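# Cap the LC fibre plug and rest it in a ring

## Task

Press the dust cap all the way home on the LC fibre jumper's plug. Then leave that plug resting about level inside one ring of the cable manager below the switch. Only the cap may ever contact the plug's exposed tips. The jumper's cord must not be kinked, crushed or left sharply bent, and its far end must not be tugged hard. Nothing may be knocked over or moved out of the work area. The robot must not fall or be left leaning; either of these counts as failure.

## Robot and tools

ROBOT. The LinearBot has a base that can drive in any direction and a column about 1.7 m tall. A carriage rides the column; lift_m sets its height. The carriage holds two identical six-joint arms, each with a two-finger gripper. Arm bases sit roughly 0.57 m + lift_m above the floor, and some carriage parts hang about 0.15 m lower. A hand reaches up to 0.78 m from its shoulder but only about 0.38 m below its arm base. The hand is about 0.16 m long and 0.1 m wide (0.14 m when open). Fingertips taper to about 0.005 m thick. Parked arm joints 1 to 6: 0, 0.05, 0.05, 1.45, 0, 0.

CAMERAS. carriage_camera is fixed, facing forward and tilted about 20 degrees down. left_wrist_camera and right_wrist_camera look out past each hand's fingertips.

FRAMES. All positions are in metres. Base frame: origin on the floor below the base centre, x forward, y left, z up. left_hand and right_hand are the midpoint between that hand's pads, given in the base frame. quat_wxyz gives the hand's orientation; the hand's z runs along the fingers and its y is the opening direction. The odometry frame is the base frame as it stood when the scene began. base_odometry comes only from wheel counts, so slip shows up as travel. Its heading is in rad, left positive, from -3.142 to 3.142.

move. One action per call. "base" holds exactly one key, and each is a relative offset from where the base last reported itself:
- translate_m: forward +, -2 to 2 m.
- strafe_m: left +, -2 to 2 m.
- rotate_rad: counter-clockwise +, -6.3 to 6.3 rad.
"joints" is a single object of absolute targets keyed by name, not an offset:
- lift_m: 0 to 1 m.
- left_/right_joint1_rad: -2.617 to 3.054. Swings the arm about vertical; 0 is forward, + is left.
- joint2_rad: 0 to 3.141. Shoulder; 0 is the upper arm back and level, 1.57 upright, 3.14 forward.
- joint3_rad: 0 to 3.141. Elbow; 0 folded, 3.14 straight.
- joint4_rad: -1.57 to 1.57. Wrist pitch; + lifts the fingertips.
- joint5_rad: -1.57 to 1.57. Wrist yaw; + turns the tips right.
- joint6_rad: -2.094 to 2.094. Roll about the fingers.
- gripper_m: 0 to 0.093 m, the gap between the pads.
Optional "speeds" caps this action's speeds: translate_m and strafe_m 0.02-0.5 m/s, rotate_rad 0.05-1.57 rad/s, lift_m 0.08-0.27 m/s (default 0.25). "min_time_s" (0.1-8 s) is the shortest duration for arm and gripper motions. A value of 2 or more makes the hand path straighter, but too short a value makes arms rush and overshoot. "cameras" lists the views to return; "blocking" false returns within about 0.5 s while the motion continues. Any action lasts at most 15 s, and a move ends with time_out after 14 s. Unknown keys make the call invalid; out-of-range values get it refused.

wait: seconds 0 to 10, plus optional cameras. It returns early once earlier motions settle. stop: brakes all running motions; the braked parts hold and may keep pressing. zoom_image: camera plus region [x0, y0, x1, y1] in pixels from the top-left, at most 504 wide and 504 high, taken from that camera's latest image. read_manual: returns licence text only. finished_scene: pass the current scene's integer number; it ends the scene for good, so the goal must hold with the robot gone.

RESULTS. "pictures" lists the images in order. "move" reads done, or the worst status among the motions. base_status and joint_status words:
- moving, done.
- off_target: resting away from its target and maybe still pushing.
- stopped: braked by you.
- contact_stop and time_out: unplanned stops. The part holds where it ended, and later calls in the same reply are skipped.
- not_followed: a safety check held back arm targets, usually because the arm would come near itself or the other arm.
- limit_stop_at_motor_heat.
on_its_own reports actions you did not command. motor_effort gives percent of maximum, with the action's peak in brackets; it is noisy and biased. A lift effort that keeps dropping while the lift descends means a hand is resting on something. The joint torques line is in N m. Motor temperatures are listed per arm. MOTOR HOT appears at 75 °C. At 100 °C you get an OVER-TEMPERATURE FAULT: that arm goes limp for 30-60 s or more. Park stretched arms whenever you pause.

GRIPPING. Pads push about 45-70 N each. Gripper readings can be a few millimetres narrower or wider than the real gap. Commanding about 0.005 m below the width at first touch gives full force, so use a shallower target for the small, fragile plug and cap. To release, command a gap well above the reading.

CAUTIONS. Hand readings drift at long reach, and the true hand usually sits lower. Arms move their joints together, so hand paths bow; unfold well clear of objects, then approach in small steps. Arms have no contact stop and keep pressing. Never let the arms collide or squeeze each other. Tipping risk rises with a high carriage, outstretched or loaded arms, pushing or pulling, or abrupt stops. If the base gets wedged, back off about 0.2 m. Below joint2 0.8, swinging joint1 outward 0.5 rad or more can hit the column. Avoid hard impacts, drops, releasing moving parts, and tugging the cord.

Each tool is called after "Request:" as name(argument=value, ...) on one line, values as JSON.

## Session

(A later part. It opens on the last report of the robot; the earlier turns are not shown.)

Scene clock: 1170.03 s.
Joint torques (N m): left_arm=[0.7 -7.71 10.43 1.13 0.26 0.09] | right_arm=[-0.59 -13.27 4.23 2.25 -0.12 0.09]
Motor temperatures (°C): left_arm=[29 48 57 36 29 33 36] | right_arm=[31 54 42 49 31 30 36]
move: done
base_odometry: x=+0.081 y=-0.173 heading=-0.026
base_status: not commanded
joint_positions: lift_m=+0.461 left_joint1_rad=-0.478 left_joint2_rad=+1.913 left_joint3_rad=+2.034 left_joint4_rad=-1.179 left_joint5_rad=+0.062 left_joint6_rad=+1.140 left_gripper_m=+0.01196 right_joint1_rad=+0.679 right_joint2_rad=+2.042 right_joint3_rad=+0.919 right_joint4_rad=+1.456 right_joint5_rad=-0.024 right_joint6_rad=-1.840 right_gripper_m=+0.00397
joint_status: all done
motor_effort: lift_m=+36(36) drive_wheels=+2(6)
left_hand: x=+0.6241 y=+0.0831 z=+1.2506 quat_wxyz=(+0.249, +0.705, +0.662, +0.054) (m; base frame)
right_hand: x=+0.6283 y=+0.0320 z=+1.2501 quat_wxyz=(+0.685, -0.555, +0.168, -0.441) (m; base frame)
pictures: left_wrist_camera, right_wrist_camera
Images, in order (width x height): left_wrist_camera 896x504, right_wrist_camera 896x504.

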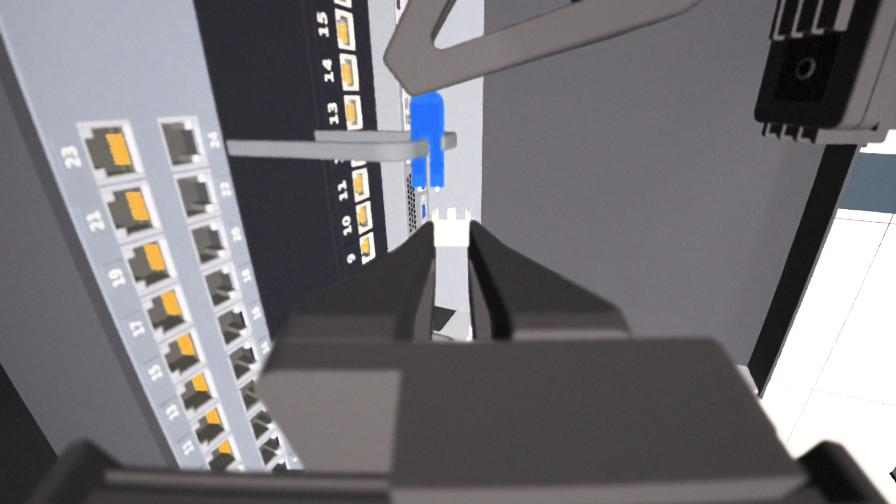

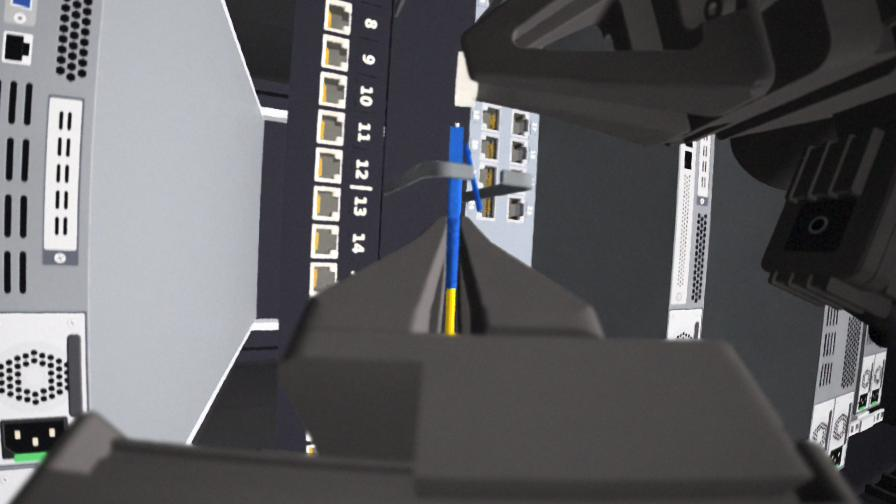

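Request:
move(joints={"left_joint1_rad": -0.4486, "left_joint2_rad": 1.949, "left_joint3_rad": 2.0975, "left_joint4_rad": -1.1895, "left_joint5_rad": 0.111, "left_joint6_rad": 1.169}, min_time_s=1.5, cameras=["left_wrist_camera", "right_wrist_camera"])

Request:
zoom_image(camera="left_wrist_camera", region=[380, 100, 520, 260])

Request:
zoom_image(camera="right_wrist_camera", region=[400, 30, 520, 150])

Scene clock: 1207.23 s.
Joint torques (N m): left_arm=[0.7 -7.87 10.41 1.16 0.28 0.08] | right_arm=[-0.57 -13.29 4.23 2.25 -0.1 0.09]
Motor temperatures (°C): left_arm=[29 48 58 36 29 33 36] | right_arm=[31 52 41 48 31 30 36]
move: done
base_odometry: x=+0.081 y=-0.173 heading=-0.026
base_status: not commanded
joint_positions: lift_m=+0.461 left_joint1_rad=-0.457 left_joint2_rad=+1.935 left_joint3_rad=+2.062 left_joint4_rad=-1.180 left_joint5_rad=+0.098 left_joint6_rad=+1.158 left_gripper_m=+0.01196 right_joint1_rad=+0.679 right_joint2_rad=+2.042 right_joint3_rad=+0.919 right_joint4_rad=+1.456 right_joint5_rad=-0.024 right_joint6_rad=-1.840 right_gripper_m=+0.00397
joint_status: all done
motor_effort: lift_m=+36(36) drive_wheels=+3(6)
left_hand: x=+0.6311 y=+0.0836 z=+1.2509 quat_wxyz=(+0.256, +0.706, +0.659, +0.043) (m; base frame)
right_hand: x=+0.6283 y=+0.0321 z=+1.2501 quat_wxyz=(+0.685, -0.555, +0.168, -0.441) (m; base frame)
pictures: left_wrist_camera, right_wrist_camera
Images, in order (width x height): left_wrist_camera 896x504, right_wrist_camera 896x504.

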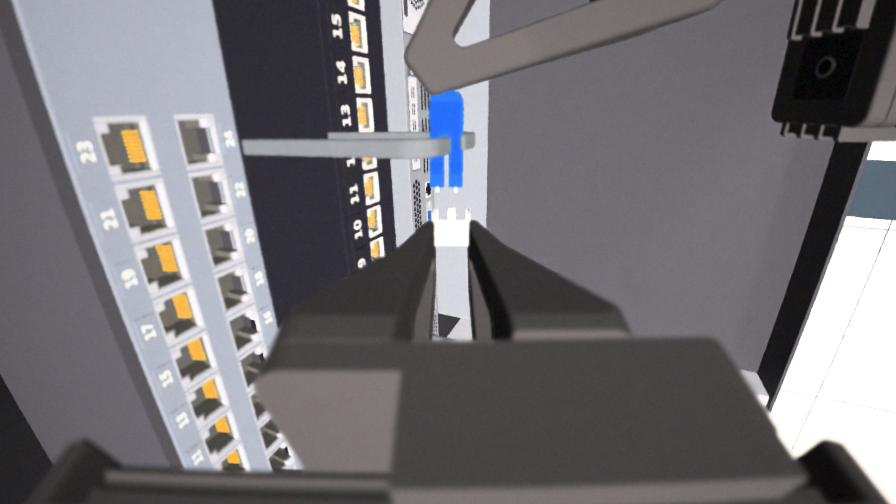

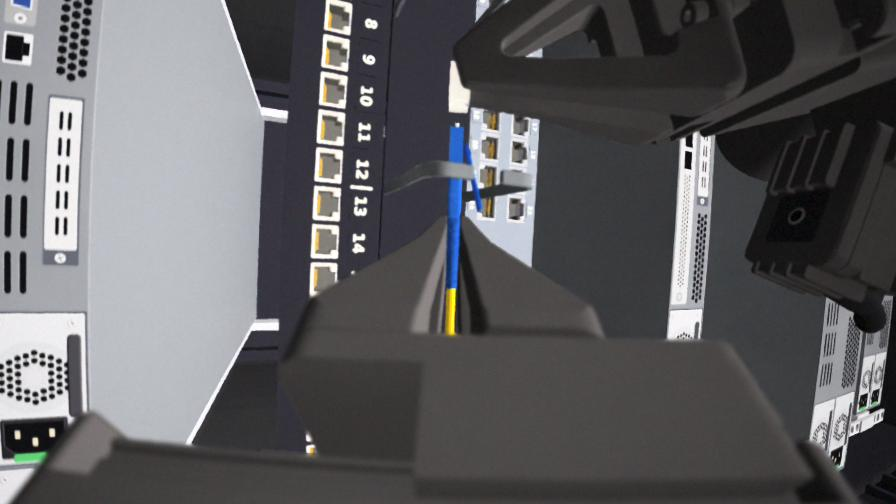

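Scaled by 3.150 from the camera's 896x504 image, which has a finer 1280x720 frame.

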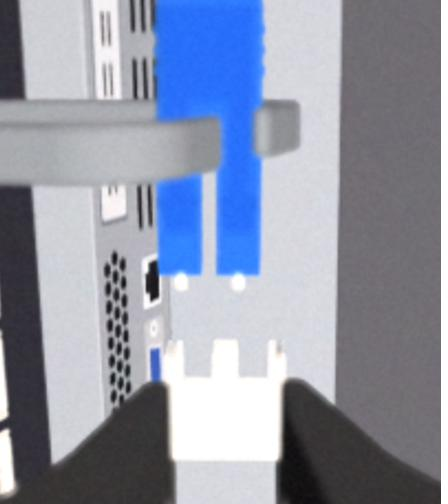

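Scaled by 4.200 from the camera's 896x504 image, which has a finer 1280x720 frame.

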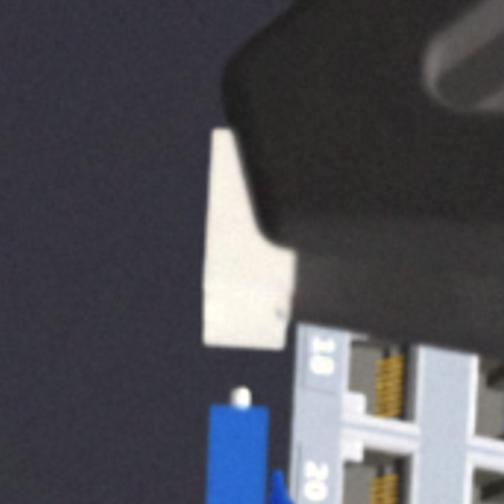

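Request:
move(joints={"left_joint1_rad": -0.4463, "left_joint2_rad": 1.9575, "left_joint3_rad": 2.1115, "left_joint4_rad": -1.195, "left_joint5_rad": 0.112, "left_joint6_rad": 1.17}, min_time_s=1, cameras=["left_wrist_camera", "right_wrist_camera"])

Request:
zoom_image(camera="left_wrist_camera", region=[400, 150, 500, 250])

Request:
zoom_image(camera="right_wrist_camera", region=[420, 60, 510, 150])

Scene clock: 1228.30 s.
Joint torques (N m): left_arm=[0.91 -7.94 10.39 1.14 0.28 0.09] | right_arm=[-0.58 -13.29 4.22 2.25 -0.1 0.09]
Motor temperatures (°C): left_arm=[29 49 58 36 29 33 36] | right_arm=[31 52 41 47 31 30 36]
move: done
base_odometry: x=+0.081 y=-0.173 heading=-0.026
base_status: not commanded
joint_positions: lift_m=+0.461 left_joint1_rad=-0.457 left_joint2_rad=+1.943 left_joint3_rad=+2.076 left_joint4_rad=-1.185 left_joint5_rad=+0.099 left_joint6_rad=+1.159 left_gripper_m=+0.01196 right_joint1_rad=+0.679 right_joint2_rad=+2.042 right_joint3_rad=+0.919 right_joint4_rad=+1.455 right_joint5_rad=-0.024 right_joint6_rad=-1.840 right_gripper_m=+0.00397
joint_status: all done
motor_effort: lift_m=+36(36) drive_wheels=+1(6)
left_hand: x=+0.6326 y=+0.0827 z=+1.2516 quat_wxyz=(+0.257, +0.707, +0.658, +0.043) (m; base frame)
right_hand: x=+0.6283 y=+0.0321 z=+1.2500 quat_wxyz=(+0.685, -0.555, +0.168, -0.441) (m; base frame)
pictures: left_wrist_camera, right_wrist_camera
Images, in order (width x height): left_wrist_camera 896x504, right_wrist_camera 896x504.

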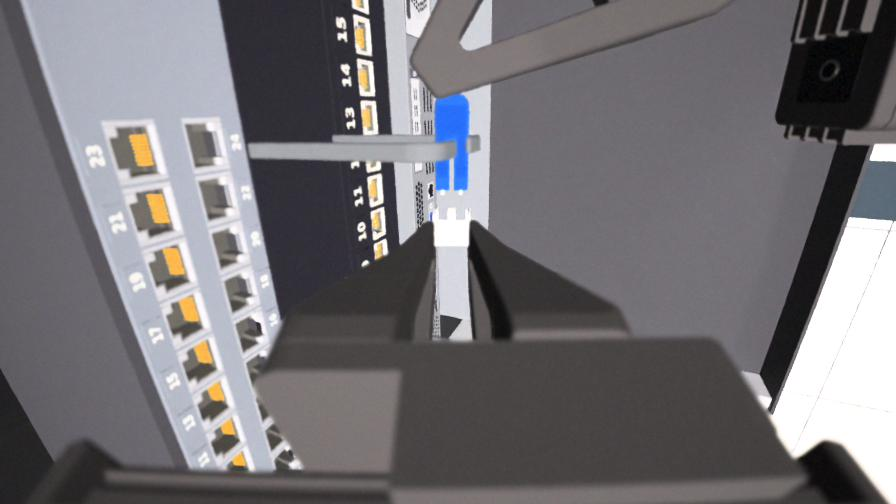

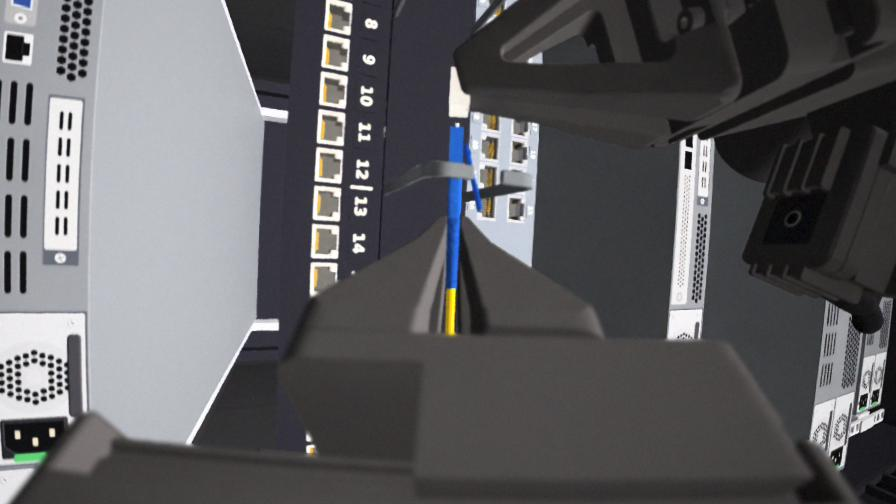

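Scaled by 5.040 from the camera's 896x504 image, which has a finer 1280x720 frame.

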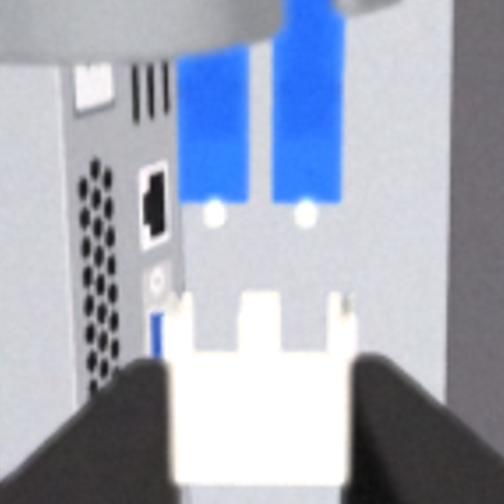

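Scaled by 5.600 from the camera's 896x504 image, which has a finer 1280x720 frame.

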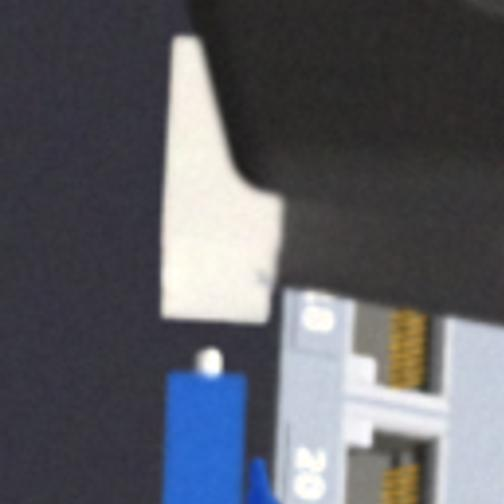

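Request:
move(joints={"left_joint1_rad": -0.473, "left_joint2_rad": 1.9655, "left_joint3_rad": 2.123, "left_joint4_rad": -1.198, "left_joint5_rad": 0.084, "left_joint6_rad": 1.141}, min_time_s=1.5, cameras=["left_wrist_camera", "right_wrist_camera"])

Request:
zoom_image(camera="left_wrist_camera", region=[400, 150, 500, 250])

Request:
zoom_image(camera="right_wrist_camera", region=[420, 60, 510, 150])

Scene clock: 1254.40 s.
Joint torques (N m): left_arm=[-0.58 -7.99 10.39 1.15 0.03 -0.11] | right_arm=[-0.58 -13.29 4.23 2.25 -0.1 0.1]
Motor temperatures (°C): left_arm=[29 51 60 36 29 33 36] | right_arm=[31 53 41 47 31 30 36]
move: done
base_odometry: x=+0.081 y=-0.173 heading=-0.026
base_status: not commanded
joint_positions: lift_m=+0.461 left_joint1_rad=-0.465 left_joint2_rad=+1.951 left_joint3_rad=+2.088 left_joint4_rad=-1.188 left_joint5_rad=+0.097 left_joint6_rad=+1.152 left_gripper_m=+0.01196 right_joint1_rad=+0.679 right_joint2_rad=+2.042 right_joint3_rad=+0.919 right_joint4_rad=+1.455 right_joint5_rad=-0.025 right_joint6_rad=-1.840 right_gripper_m=+0.00397
joint_status: all done
motor_effort: lift_m=+36(36) drive_wheels=+2(5)
left_hand: x=+0.6325 y=+0.0786 z=+1.2517 quat_wxyz=(+0.257, +0.707, +0.657, +0.042) (m; base frame)
right_hand: x=+0.6283 y=+0.0321 z=+1.2500 quat_wxyz=(+0.685, -0.555, +0.168, -0.440) (m; base frame)
pictures: left_wrist_camera, right_wrist_camera
Images, in order (width x height): left_wrist_camera 896x504, right_wrist_camera 896x504.

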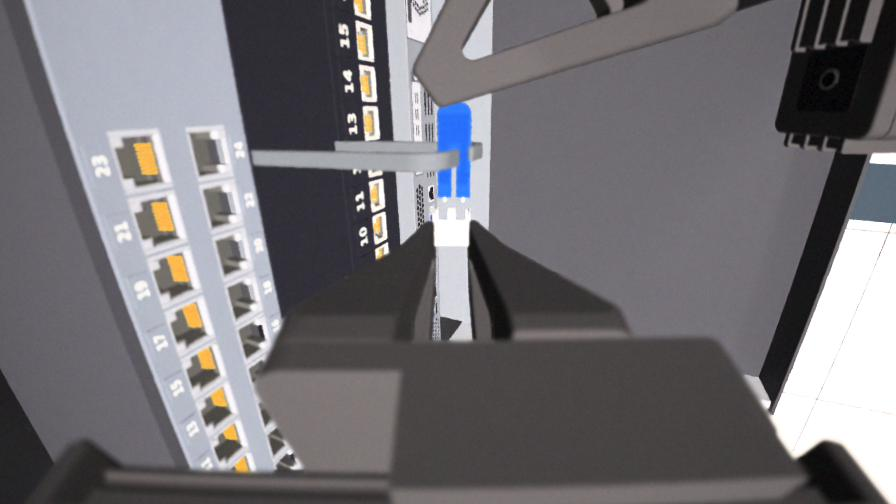

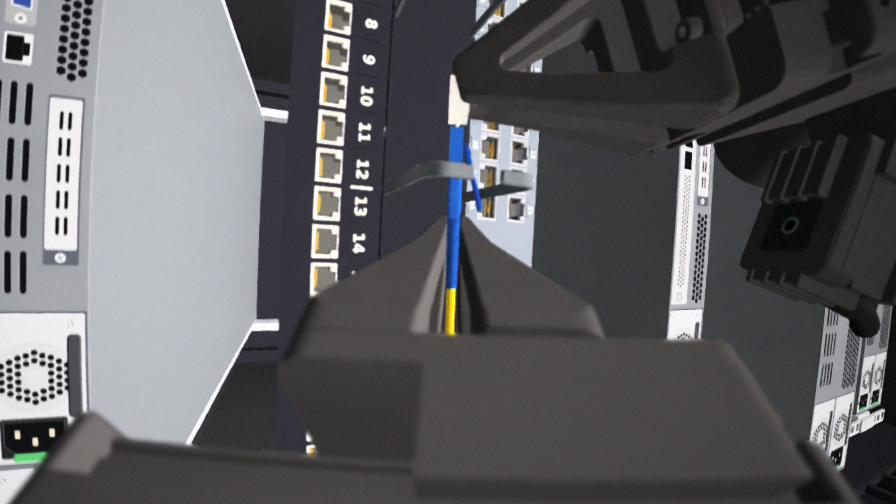

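Scaled by 5.040 from the camera's 896x504 image, which has a finer 1280x720 frame.

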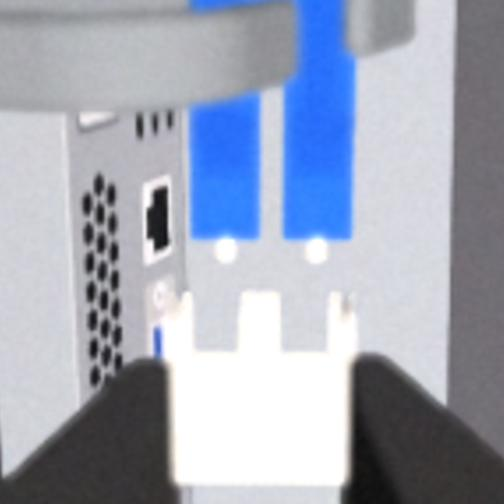

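Scaled by 5.600 from the camera's 896x504 image, which has a finer 1280x720 frame.

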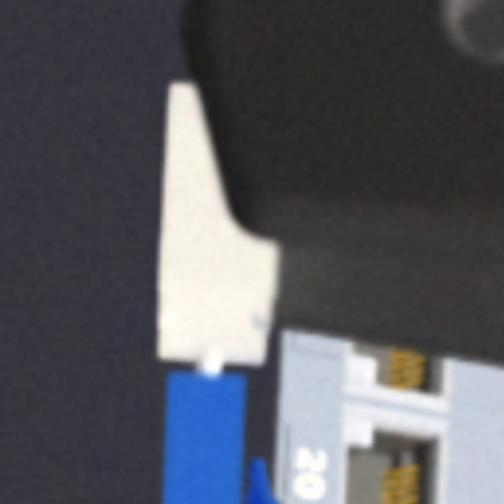

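Request:
move(joints={"left_joint1_rad": -0.483, "left_joint2_rad": 1.97, "left_joint3_rad": 2.1285, "left_joint4_rad": -1.198, "left_joint5_rad": 0.077, "left_joint6_rad": 1.133}, min_time_s=1.5, cameras=["left_wrist_camera", "right_wrist_camera"])

Request:
zoom_image(camera="left_wrist_camera", region=[400, 150, 500, 250])

Request:
zoom_image(camera="right_wrist_camera", region=[420, 60, 510, 150])

Scene clock: 1268.17 s.
Joint torques (N m): left_arm=[-0.62 -8.02 10.36 1.16 0.04 -0.12] | right_arm=[-0.57 -13.27 4.26 2.25 -0.1 0.09]
Motor temperatures (°C): left_arm=[29 51 61 36 29 33 36] | right_arm=[31 53 41 47 31 30 36]
move: done
base_odometry: x=+0.081 y=-0.173 heading=-0.026
base_status: not commanded
joint_positions: lift_m=+0.461 left_joint1_rad=-0.474 left_joint2_rad=+1.956 left_joint3_rad=+2.093 left_joint4_rad=-1.189 left_joint5_rad=+0.090 left_joint6_rad=+1.144 left_gripper_m=+0.01196 right_joint1_rad=+0.679 right_joint2_rad=+2.042 right_joint3_rad=+0.919 right_joint4_rad=+1.455 right_joint5_rad=-0.025 right_joint6_rad=-1.840 right_gripper_m=+0.00397
joint_status: all done
motor_effort: lift_m=+36(36) drive_wheels=+2(5)
left_hand: x=+0.6319 y=+0.0754 z=+1.2515 quat_wxyz=(+0.257, +0.707, +0.658, +0.043) (m; base frame)
right_hand: x=+0.6283 y=+0.0321 z=+1.2500 quat_wxyz=(+0.685, -0.555, +0.168, -0.440) (m; base frame)
pictures: left_wrist_camera, right_wrist_camera
Images, in order (width x height): left_wrist_camera 896x504, right_wrist_camera 896x504.

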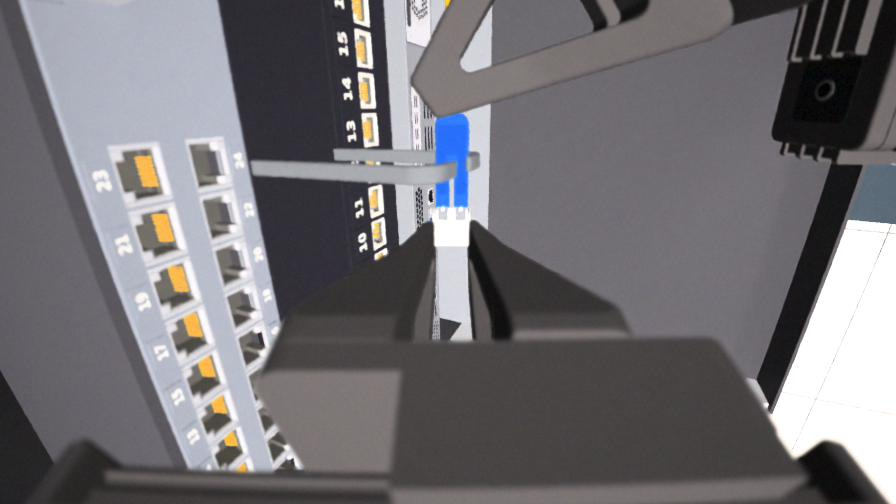

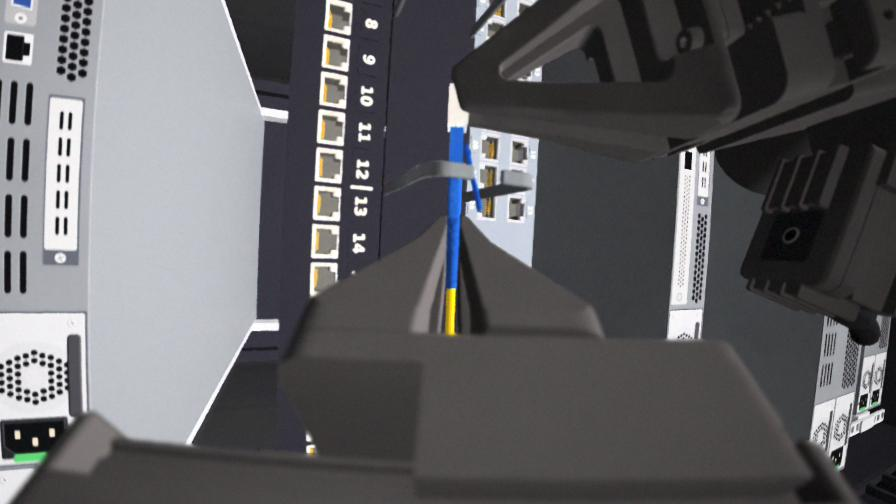

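Scaled by 5.040 from the camera's 896x504 image, which has a finer 1280x720 frame.

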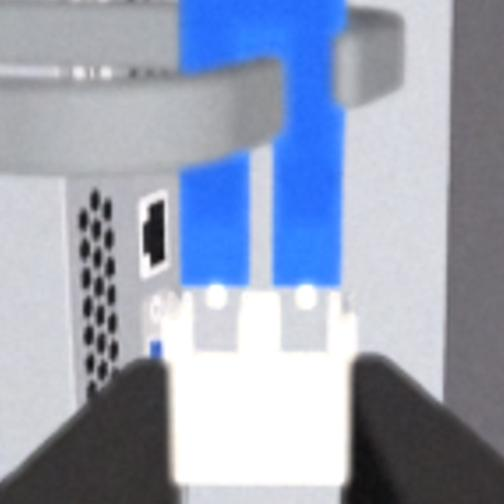

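Scaled by 5.600 from the camera's 896x504 image, which has a finer 1280x720 frame.

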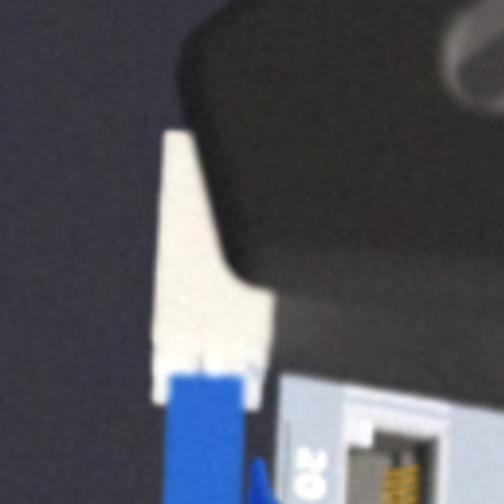

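Request:
move(joints={"left_joint1_rad": -0.4922, "left_joint2_rad": 1.978, "left_joint3_rad": 2.14, "left_joint4_rad": -1.2, "left_joint5_rad": 0.072, "left_joint6_rad": 1.125}, min_time_s=1.5, cameras=["left_wrist_camera", "right_wrist_camera"])

Request:
zoom_image(camera="left_wrist_camera", region=[400, 150, 500, 250])

Request:
zoom_image(camera="right_wrist_camera", region=[420, 60, 510, 150])

Scene clock: 1277.70 s.
Joint torques (N m): left_arm=[-0.62 -8.1 10.39 1.16 0.04 -0.12] | right_arm=[-0.57 -13.29 4.23 2.25 -0.09 0.1]
Motor temperatures (°C): left_arm=[29 51 61 36 29 33 36] | right_arm=[31 53 41 47 31 30 36]
move: done
base_odometry: x=+0.081 y=-0.173 heading=-0.026
base_status: not commanded
joint_positions: lift_m=+0.461 left_joint1_rad=-0.484 left_joint2_rad=+1.964 left_joint3_rad=+2.105 left_joint4_rad=-1.191 left_joint5_rad=+0.084 left_joint6_rad=+1.136 left_gripper_m=+0.01196 right_joint1_rad=+0.679 right_joint2_rad=+2.042 right_joint3_rad=+0.919 right_joint4_rad=+1.455 right_joint5_rad=-0.025 right_joint6_rad=-1.840 right_gripper_m=+0.00397
joint_status: all done
motor_effort: lift_m=+36(36) drive_wheels=+4(6)
left_hand: x=+0.6320 y=+0.0715 z=+1.2513 quat_wxyz=(+0.256, +0.707, +0.658, +0.044) (m; base frame)
right_hand: x=+0.6282 y=+0.0322 z=+1.2500 quat_wxyz=(+0.685, -0.555, +0.168, -0.440) (m; base frame)
pictures: left_wrist_camera, right_wrist_camera
Images, in order (width x height): left_wrist_camera 896x504, right_wrist_camera 896x504.

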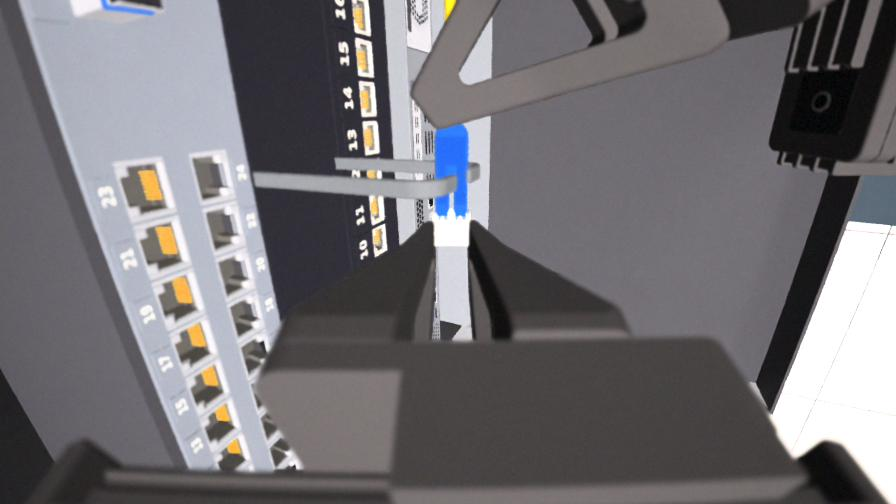

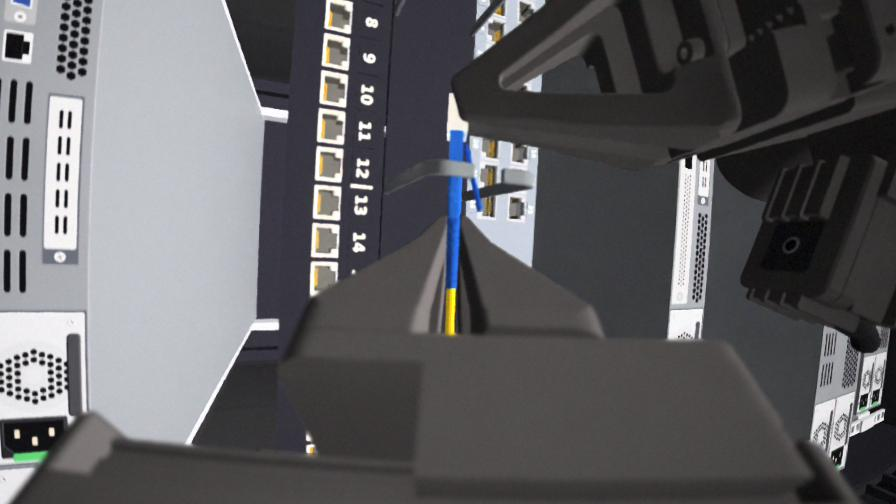

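Scaled by 5.040 from the camera's 896x504 image, which has a finer 1280x720 frame.

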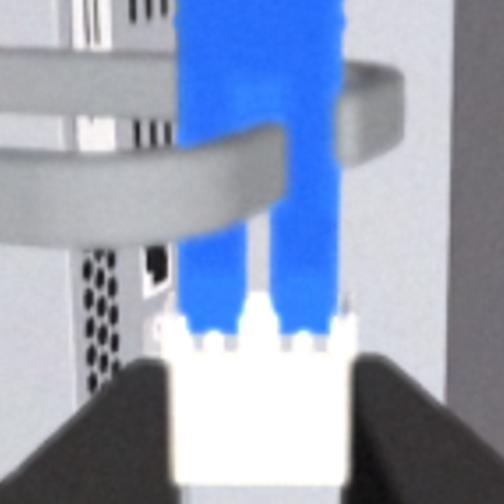

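Scaled by 5.600 from the camera's 896x504 image, which has a finer 1280x720 frame.

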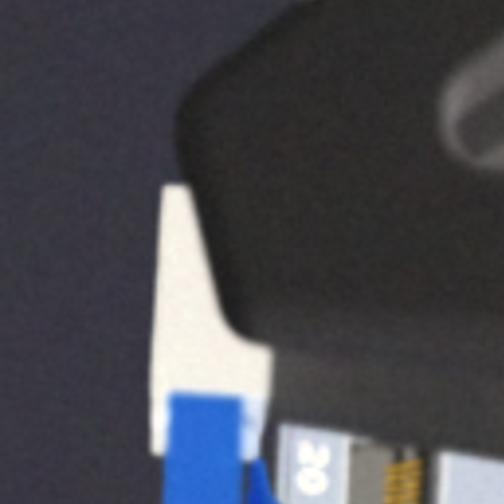

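Request:
move(joints={"left_joint1_rad": -0.5014, "left_joint2_rad": 1.9862, "left_joint3_rad": 2.1517, "left_joint4_rad": -1.2026, "left_joint5_rad": 0.067, "left_joint6_rad": 1.117}, min_time_s=1.5, cameras=["left_wrist_camera", "right_wrist_camera"])

Request:
zoom_image(camera="left_wrist_camera", region=[400, 150, 500, 250])

Request:
zoom_image(camera="right_wrist_camera", region=[420, 60, 510, 150])

Scene clock: 1288.27 s.
Joint torques (N m): left_arm=[-0.73 -8.13 10.44 1.18 0.07 -0.12] | right_arm=[-0.53 -13.14 4.48 2.25 -0.08 0.09]
Motor temperatures (°C): left_arm=[29 51 62 36 29 33 36] | right_arm=[31 54 41 47 31 30 36]
move: done
base_odometry: x=+0.081 y=-0.173 heading=-0.026
base_status: not commanded
joint_positions: lift_m=+0.461 left_joint1_rad=-0.492 left_joint2_rad=+1.972 left_joint3_rad=+2.116 left_joint4_rad=-1.196 left_joint5_rad=+0.076 left_joint6_rad=+1.128 left_gripper_m=+0.01196 right_joint1_rad=+0.679 right_joint2_rad=+2.040 right_joint3_rad=+0.917 right_joint4_rad=+1.455 right_joint5_rad=-0.026 right_joint6_rad=-1.839 right_gripper_m=+0.00397
joint_status: all done
motor_effort: lift_m=+36(36) drive_wheels=+0(6)
left_hand: x=+0.6320 y=+0.0689 z=+1.2511 quat_wxyz=(+0.255, +0.706, +0.659, +0.046) (m; base frame)
right_hand: x=+0.6281 y=+0.0317 z=+1.2497 quat_wxyz=(+0.685, -0.556, +0.168, -0.440) (m; base frame)
pictures: left_wrist_camera, right_wrist_camera
Images, in order (width x height): left_wrist_camera 896x504, right_wrist_camera 896x504.

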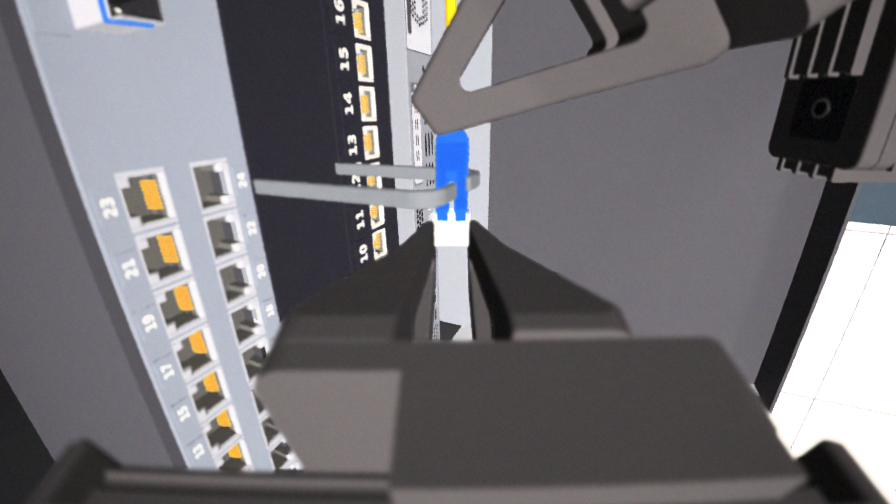

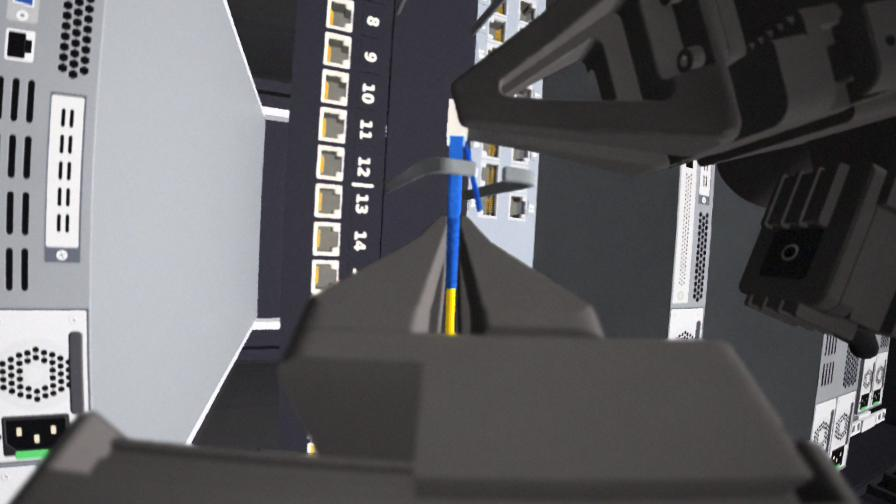

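Scaled by 5.040 from the camera's 896x504 image, which has a finer 1280x720 frame.

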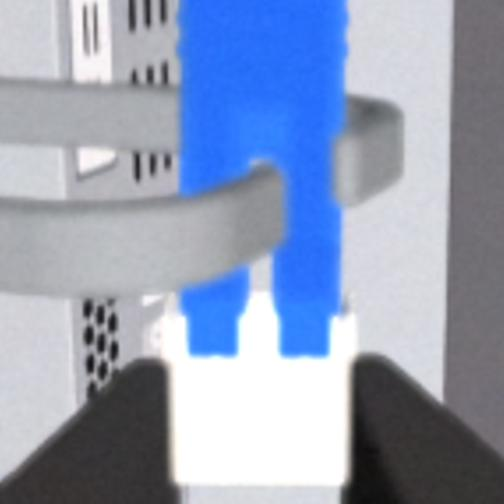

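Scaled by 5.600 from the camera's 896x504 image, which has a finer 1280x720 frame.

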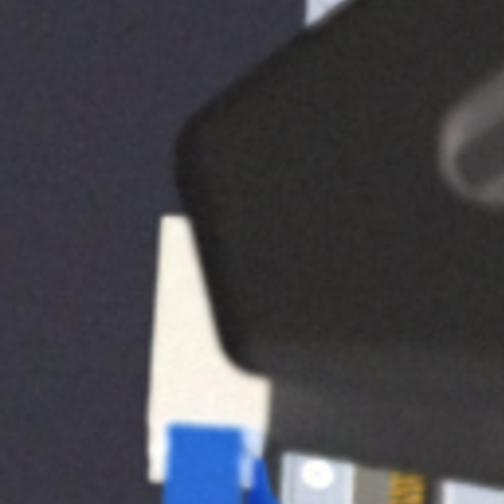

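Request:
move(joints={"left_joint1_rad": -0.53, "left_joint5_rad": 0.13, "left_joint2_rad": 1.988, "left_joint3_rad": 2.154, "right_joint1_rad": 0.705, "right_joint5_rad": -0.08}, min_time_s=1.5, cameras=["left_wrist_camera", "right_wrist_camera"])

Request:
zoom_image(camera="left_wrist_camera", region=[400, 150, 500, 250])

Request:
zoom_image(camera="right_wrist_camera", region=[420, 60, 510, 150])

Scene clock: 1310.13 s.
Joint torques (N m): left_arm=[-2.55 -7.97 10.36 1.2 0.66 -0.12] | right_arm=[2.5 -13.03 4.49 2.25 -0.52 0.08]
Motor temperatures (°C): left_arm=[29 53 62 37 29 33 36] | right_arm=[31 57 41 47 31 30 36]
move: off_target
base_odometry: x=+0.081 y=-0.173 heading=-0.026
base_status: not commanded
joint_positions: lift_m=+0.461 left_joint1_rad=-0.498 left_joint2_rad=+1.972 left_joint3_rad=+2.119 left_joint4_rad=-1.196 left_joint5_rad=+0.074 left_joint6_rad=+1.127 left_gripper_m=+0.01196 right_joint1_rad=+0.680 right_joint2_rad=+2.039 right_joint3_rad=+0.917 right_joint4_rad=+1.455 right_joint5_rad=-0.029 right_joint6_rad=-1.838 right_gripper_m=+0.00397
joint_status: left_joint1_rad off_target (ended at -0.498, target -0.530); left_joint5_rad off_target (ended at +0.074, target +0.130); right_joint1_rad off_target (ended at +0.680, target +0.705); right_joint5_rad off_target (ended at -0.029, target -0.080); the others done
motor_effort: lift_m=+36(36) drive_wheels=+4(5)
left_hand: x=+0.6308 y=+0.0664 z=+1.2520 quat_wxyz=(+0.256, +0.708, +0.657, +0.046) (m; base frame)
right_hand: x=+0.6272 y=+0.0325 z=+1.2504 quat_wxyz=(+0.686, -0.556, +0.167, -0.439) (m; base frame)
pictures: left_wrist_camera, right_wrist_camera
Images, in order (width x height): left_wrist_camera 896x504, right_wrist_camera 896x504.

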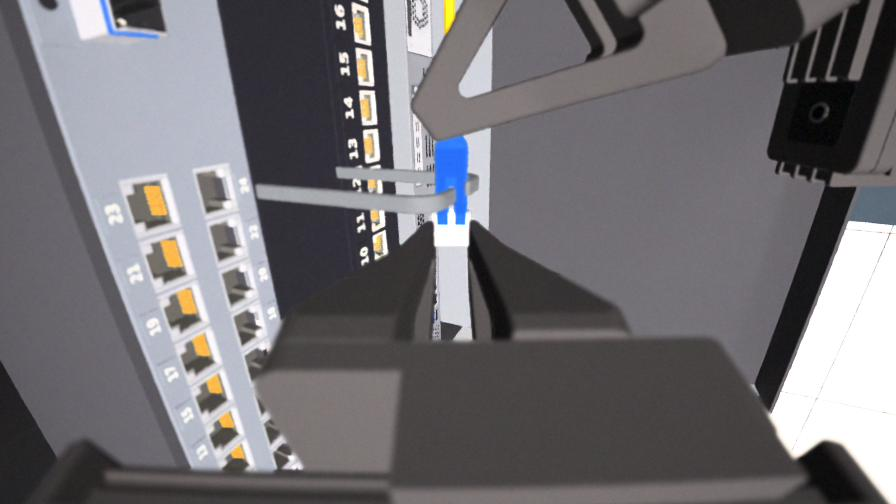

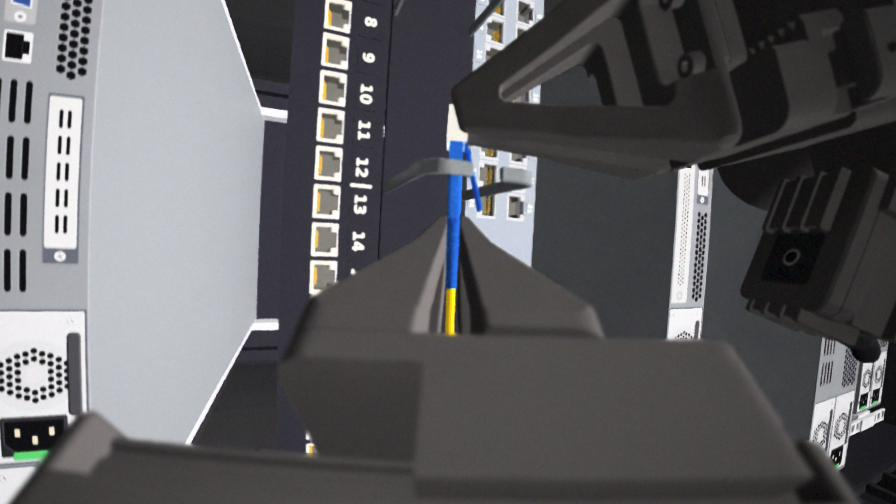

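Scaled by 5.040 from the camera's 896x504 image, which has a finer 1280x720 frame.

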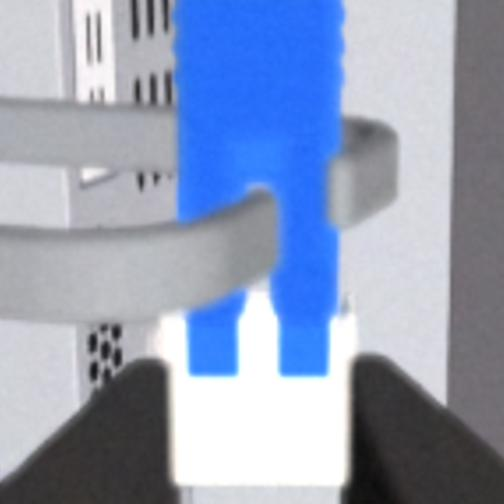

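Scaled by 5.600 from the camera's 896x504 image, which has a finer 1280x720 frame.

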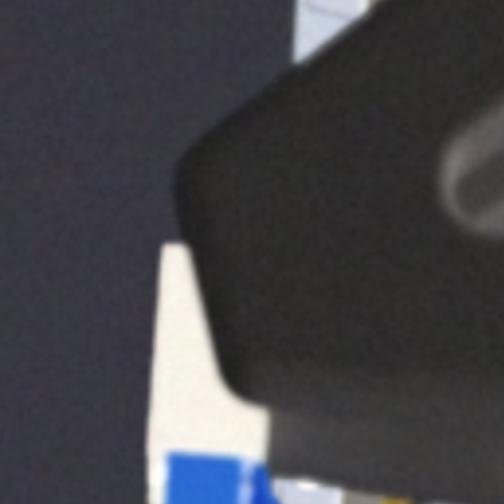

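Request:
zoom_image(camera="left_wrist_camera", region=[410, 190, 490, 260])

Request:
zoom_image(camera="right_wrist_camera", region=[420, 90, 500, 180])

Scaled by 6.300 from the camera's 896x504 image, which has a finer 1280x720 frame.

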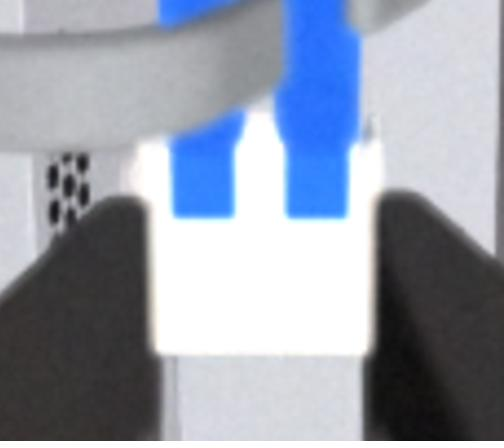

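Scaled by 5.600 from the camera's 896x504 image, which has a finer 1280x720 frame.

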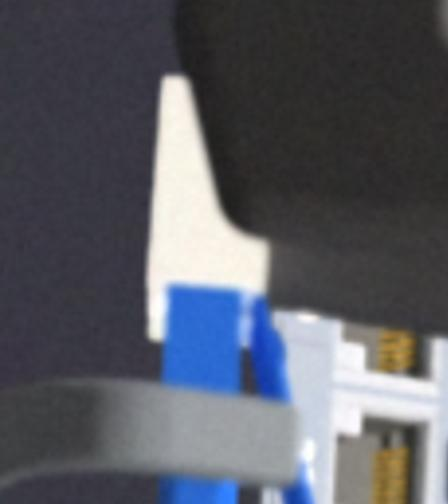

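Request:
move(joints={"left_joint1_rad": -0.57, "left_joint5_rad": 0.23, "right_joint1_rad": 0.73, "right_joint5_rad": -0.17}, min_time_s=1.5, cameras=["left_wrist_camera", "right_wrist_camera"])

Request:
zoom_image(camera="left_wrist_camera", region=[410, 190, 490, 260])

Request:
zoom_image(camera="right_wrist_camera", region=[420, 90, 500, 180])

Scene clock: 1327.60 s.
Joint torques (N m): left_arm=[-5.31 -7.99 10.41 1.19 1.57 -0.1] | right_arm=[4.98 -12.94 4.57 2.24 -1.39 0.08]
Motor temperatures (°C): left_arm=[30 53 61 37 30 33 36] | right_arm=[31 59 41 47 32 30 36]
move: off_target
base_odometry: x=+0.081 y=-0.173 heading=-0.026
base_status: not commanded
joint_positions: lift_m=+0.461 left_joint1_rad=-0.504 left_joint2_rad=+1.972 left_joint3_rad=+2.119 left_joint4_rad=-1.196 left_joint5_rad=+0.074 left_joint6_rad=+1.126 left_gripper_m=+0.01196 right_joint1_rad=+0.680 right_joint2_rad=+2.038 right_joint3_rad=+0.915 right_joint4_rad=+1.456 right_joint5_rad=-0.036 right_joint6_rad=-1.838 right_gripper_m=+0.00397
joint_status: left_joint1_rad off_target (ended at -0.504, target -0.570); left_joint5_rad off_target (ended at +0.074, target +0.230); right_joint1_rad off_target (ended at +0.680, target +0.730); right_joint5_rad off_target (ended at -0.036, target -0.170)
motor_effort: lift_m=+36(36) drive_wheels=+1(7)
left_hand: x=+0.6294 y=+0.0639 z=+1.2521 quat_wxyz=(+0.256, +0.709, +0.655, +0.045) (m; base frame)
right_hand: x=+0.6262 y=+0.0332 z=+1.2505 quat_wxyz=(+0.687, -0.556, +0.164, -0.437) (m; base frame)
pictures: left_wrist_camera, right_wrist_camera
Images, in order (width x height): left_wrist_camera 896x504, right_wrist_camera 896x504.

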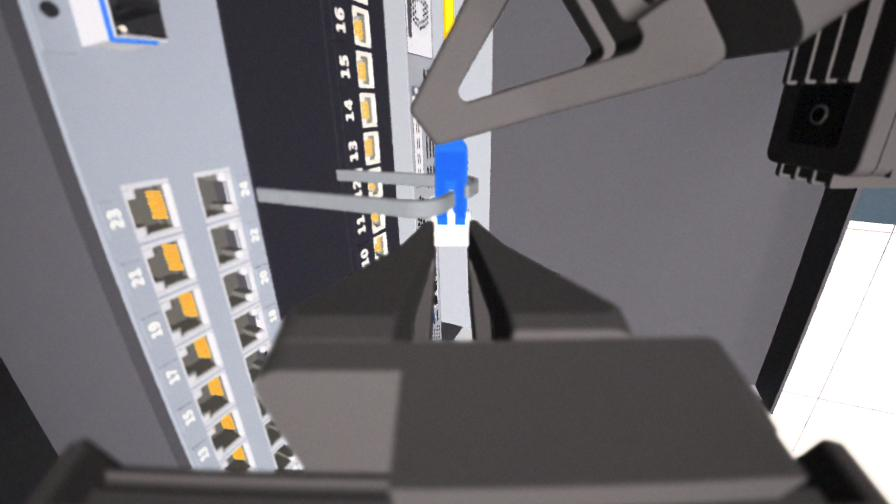

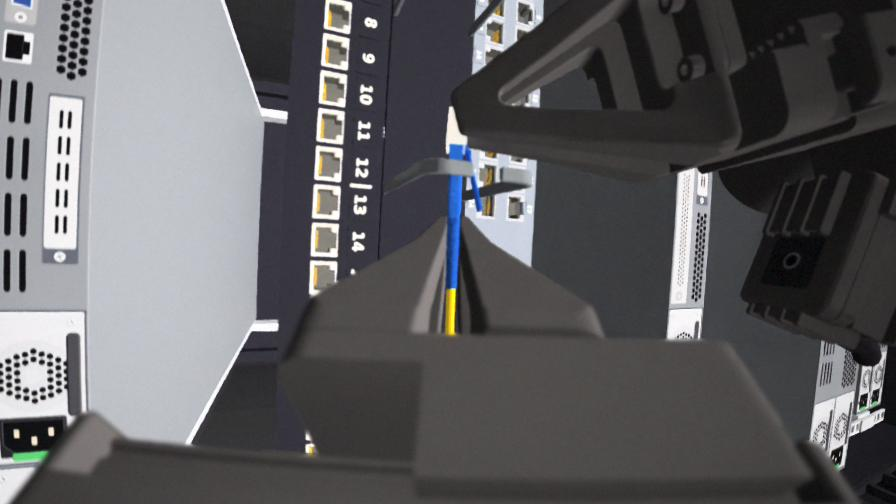

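Scaled by 6.300 from the camera's 896x504 image, which has a finer 1280x720 frame.

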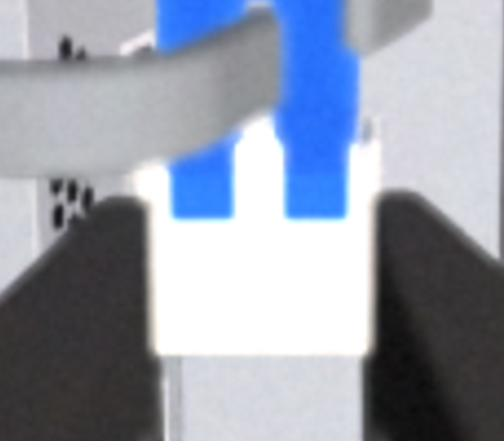

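Scaled by 5.600 from the camera's 896x504 image, which has a finer 1280x720 frame.

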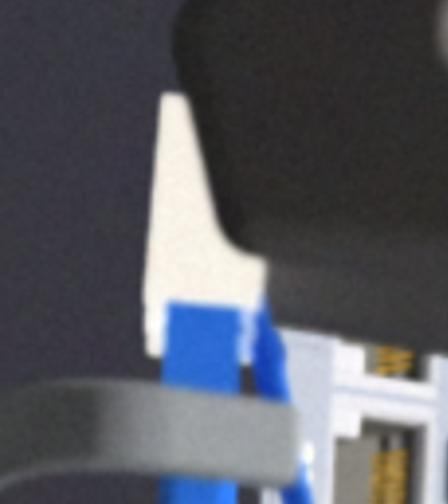

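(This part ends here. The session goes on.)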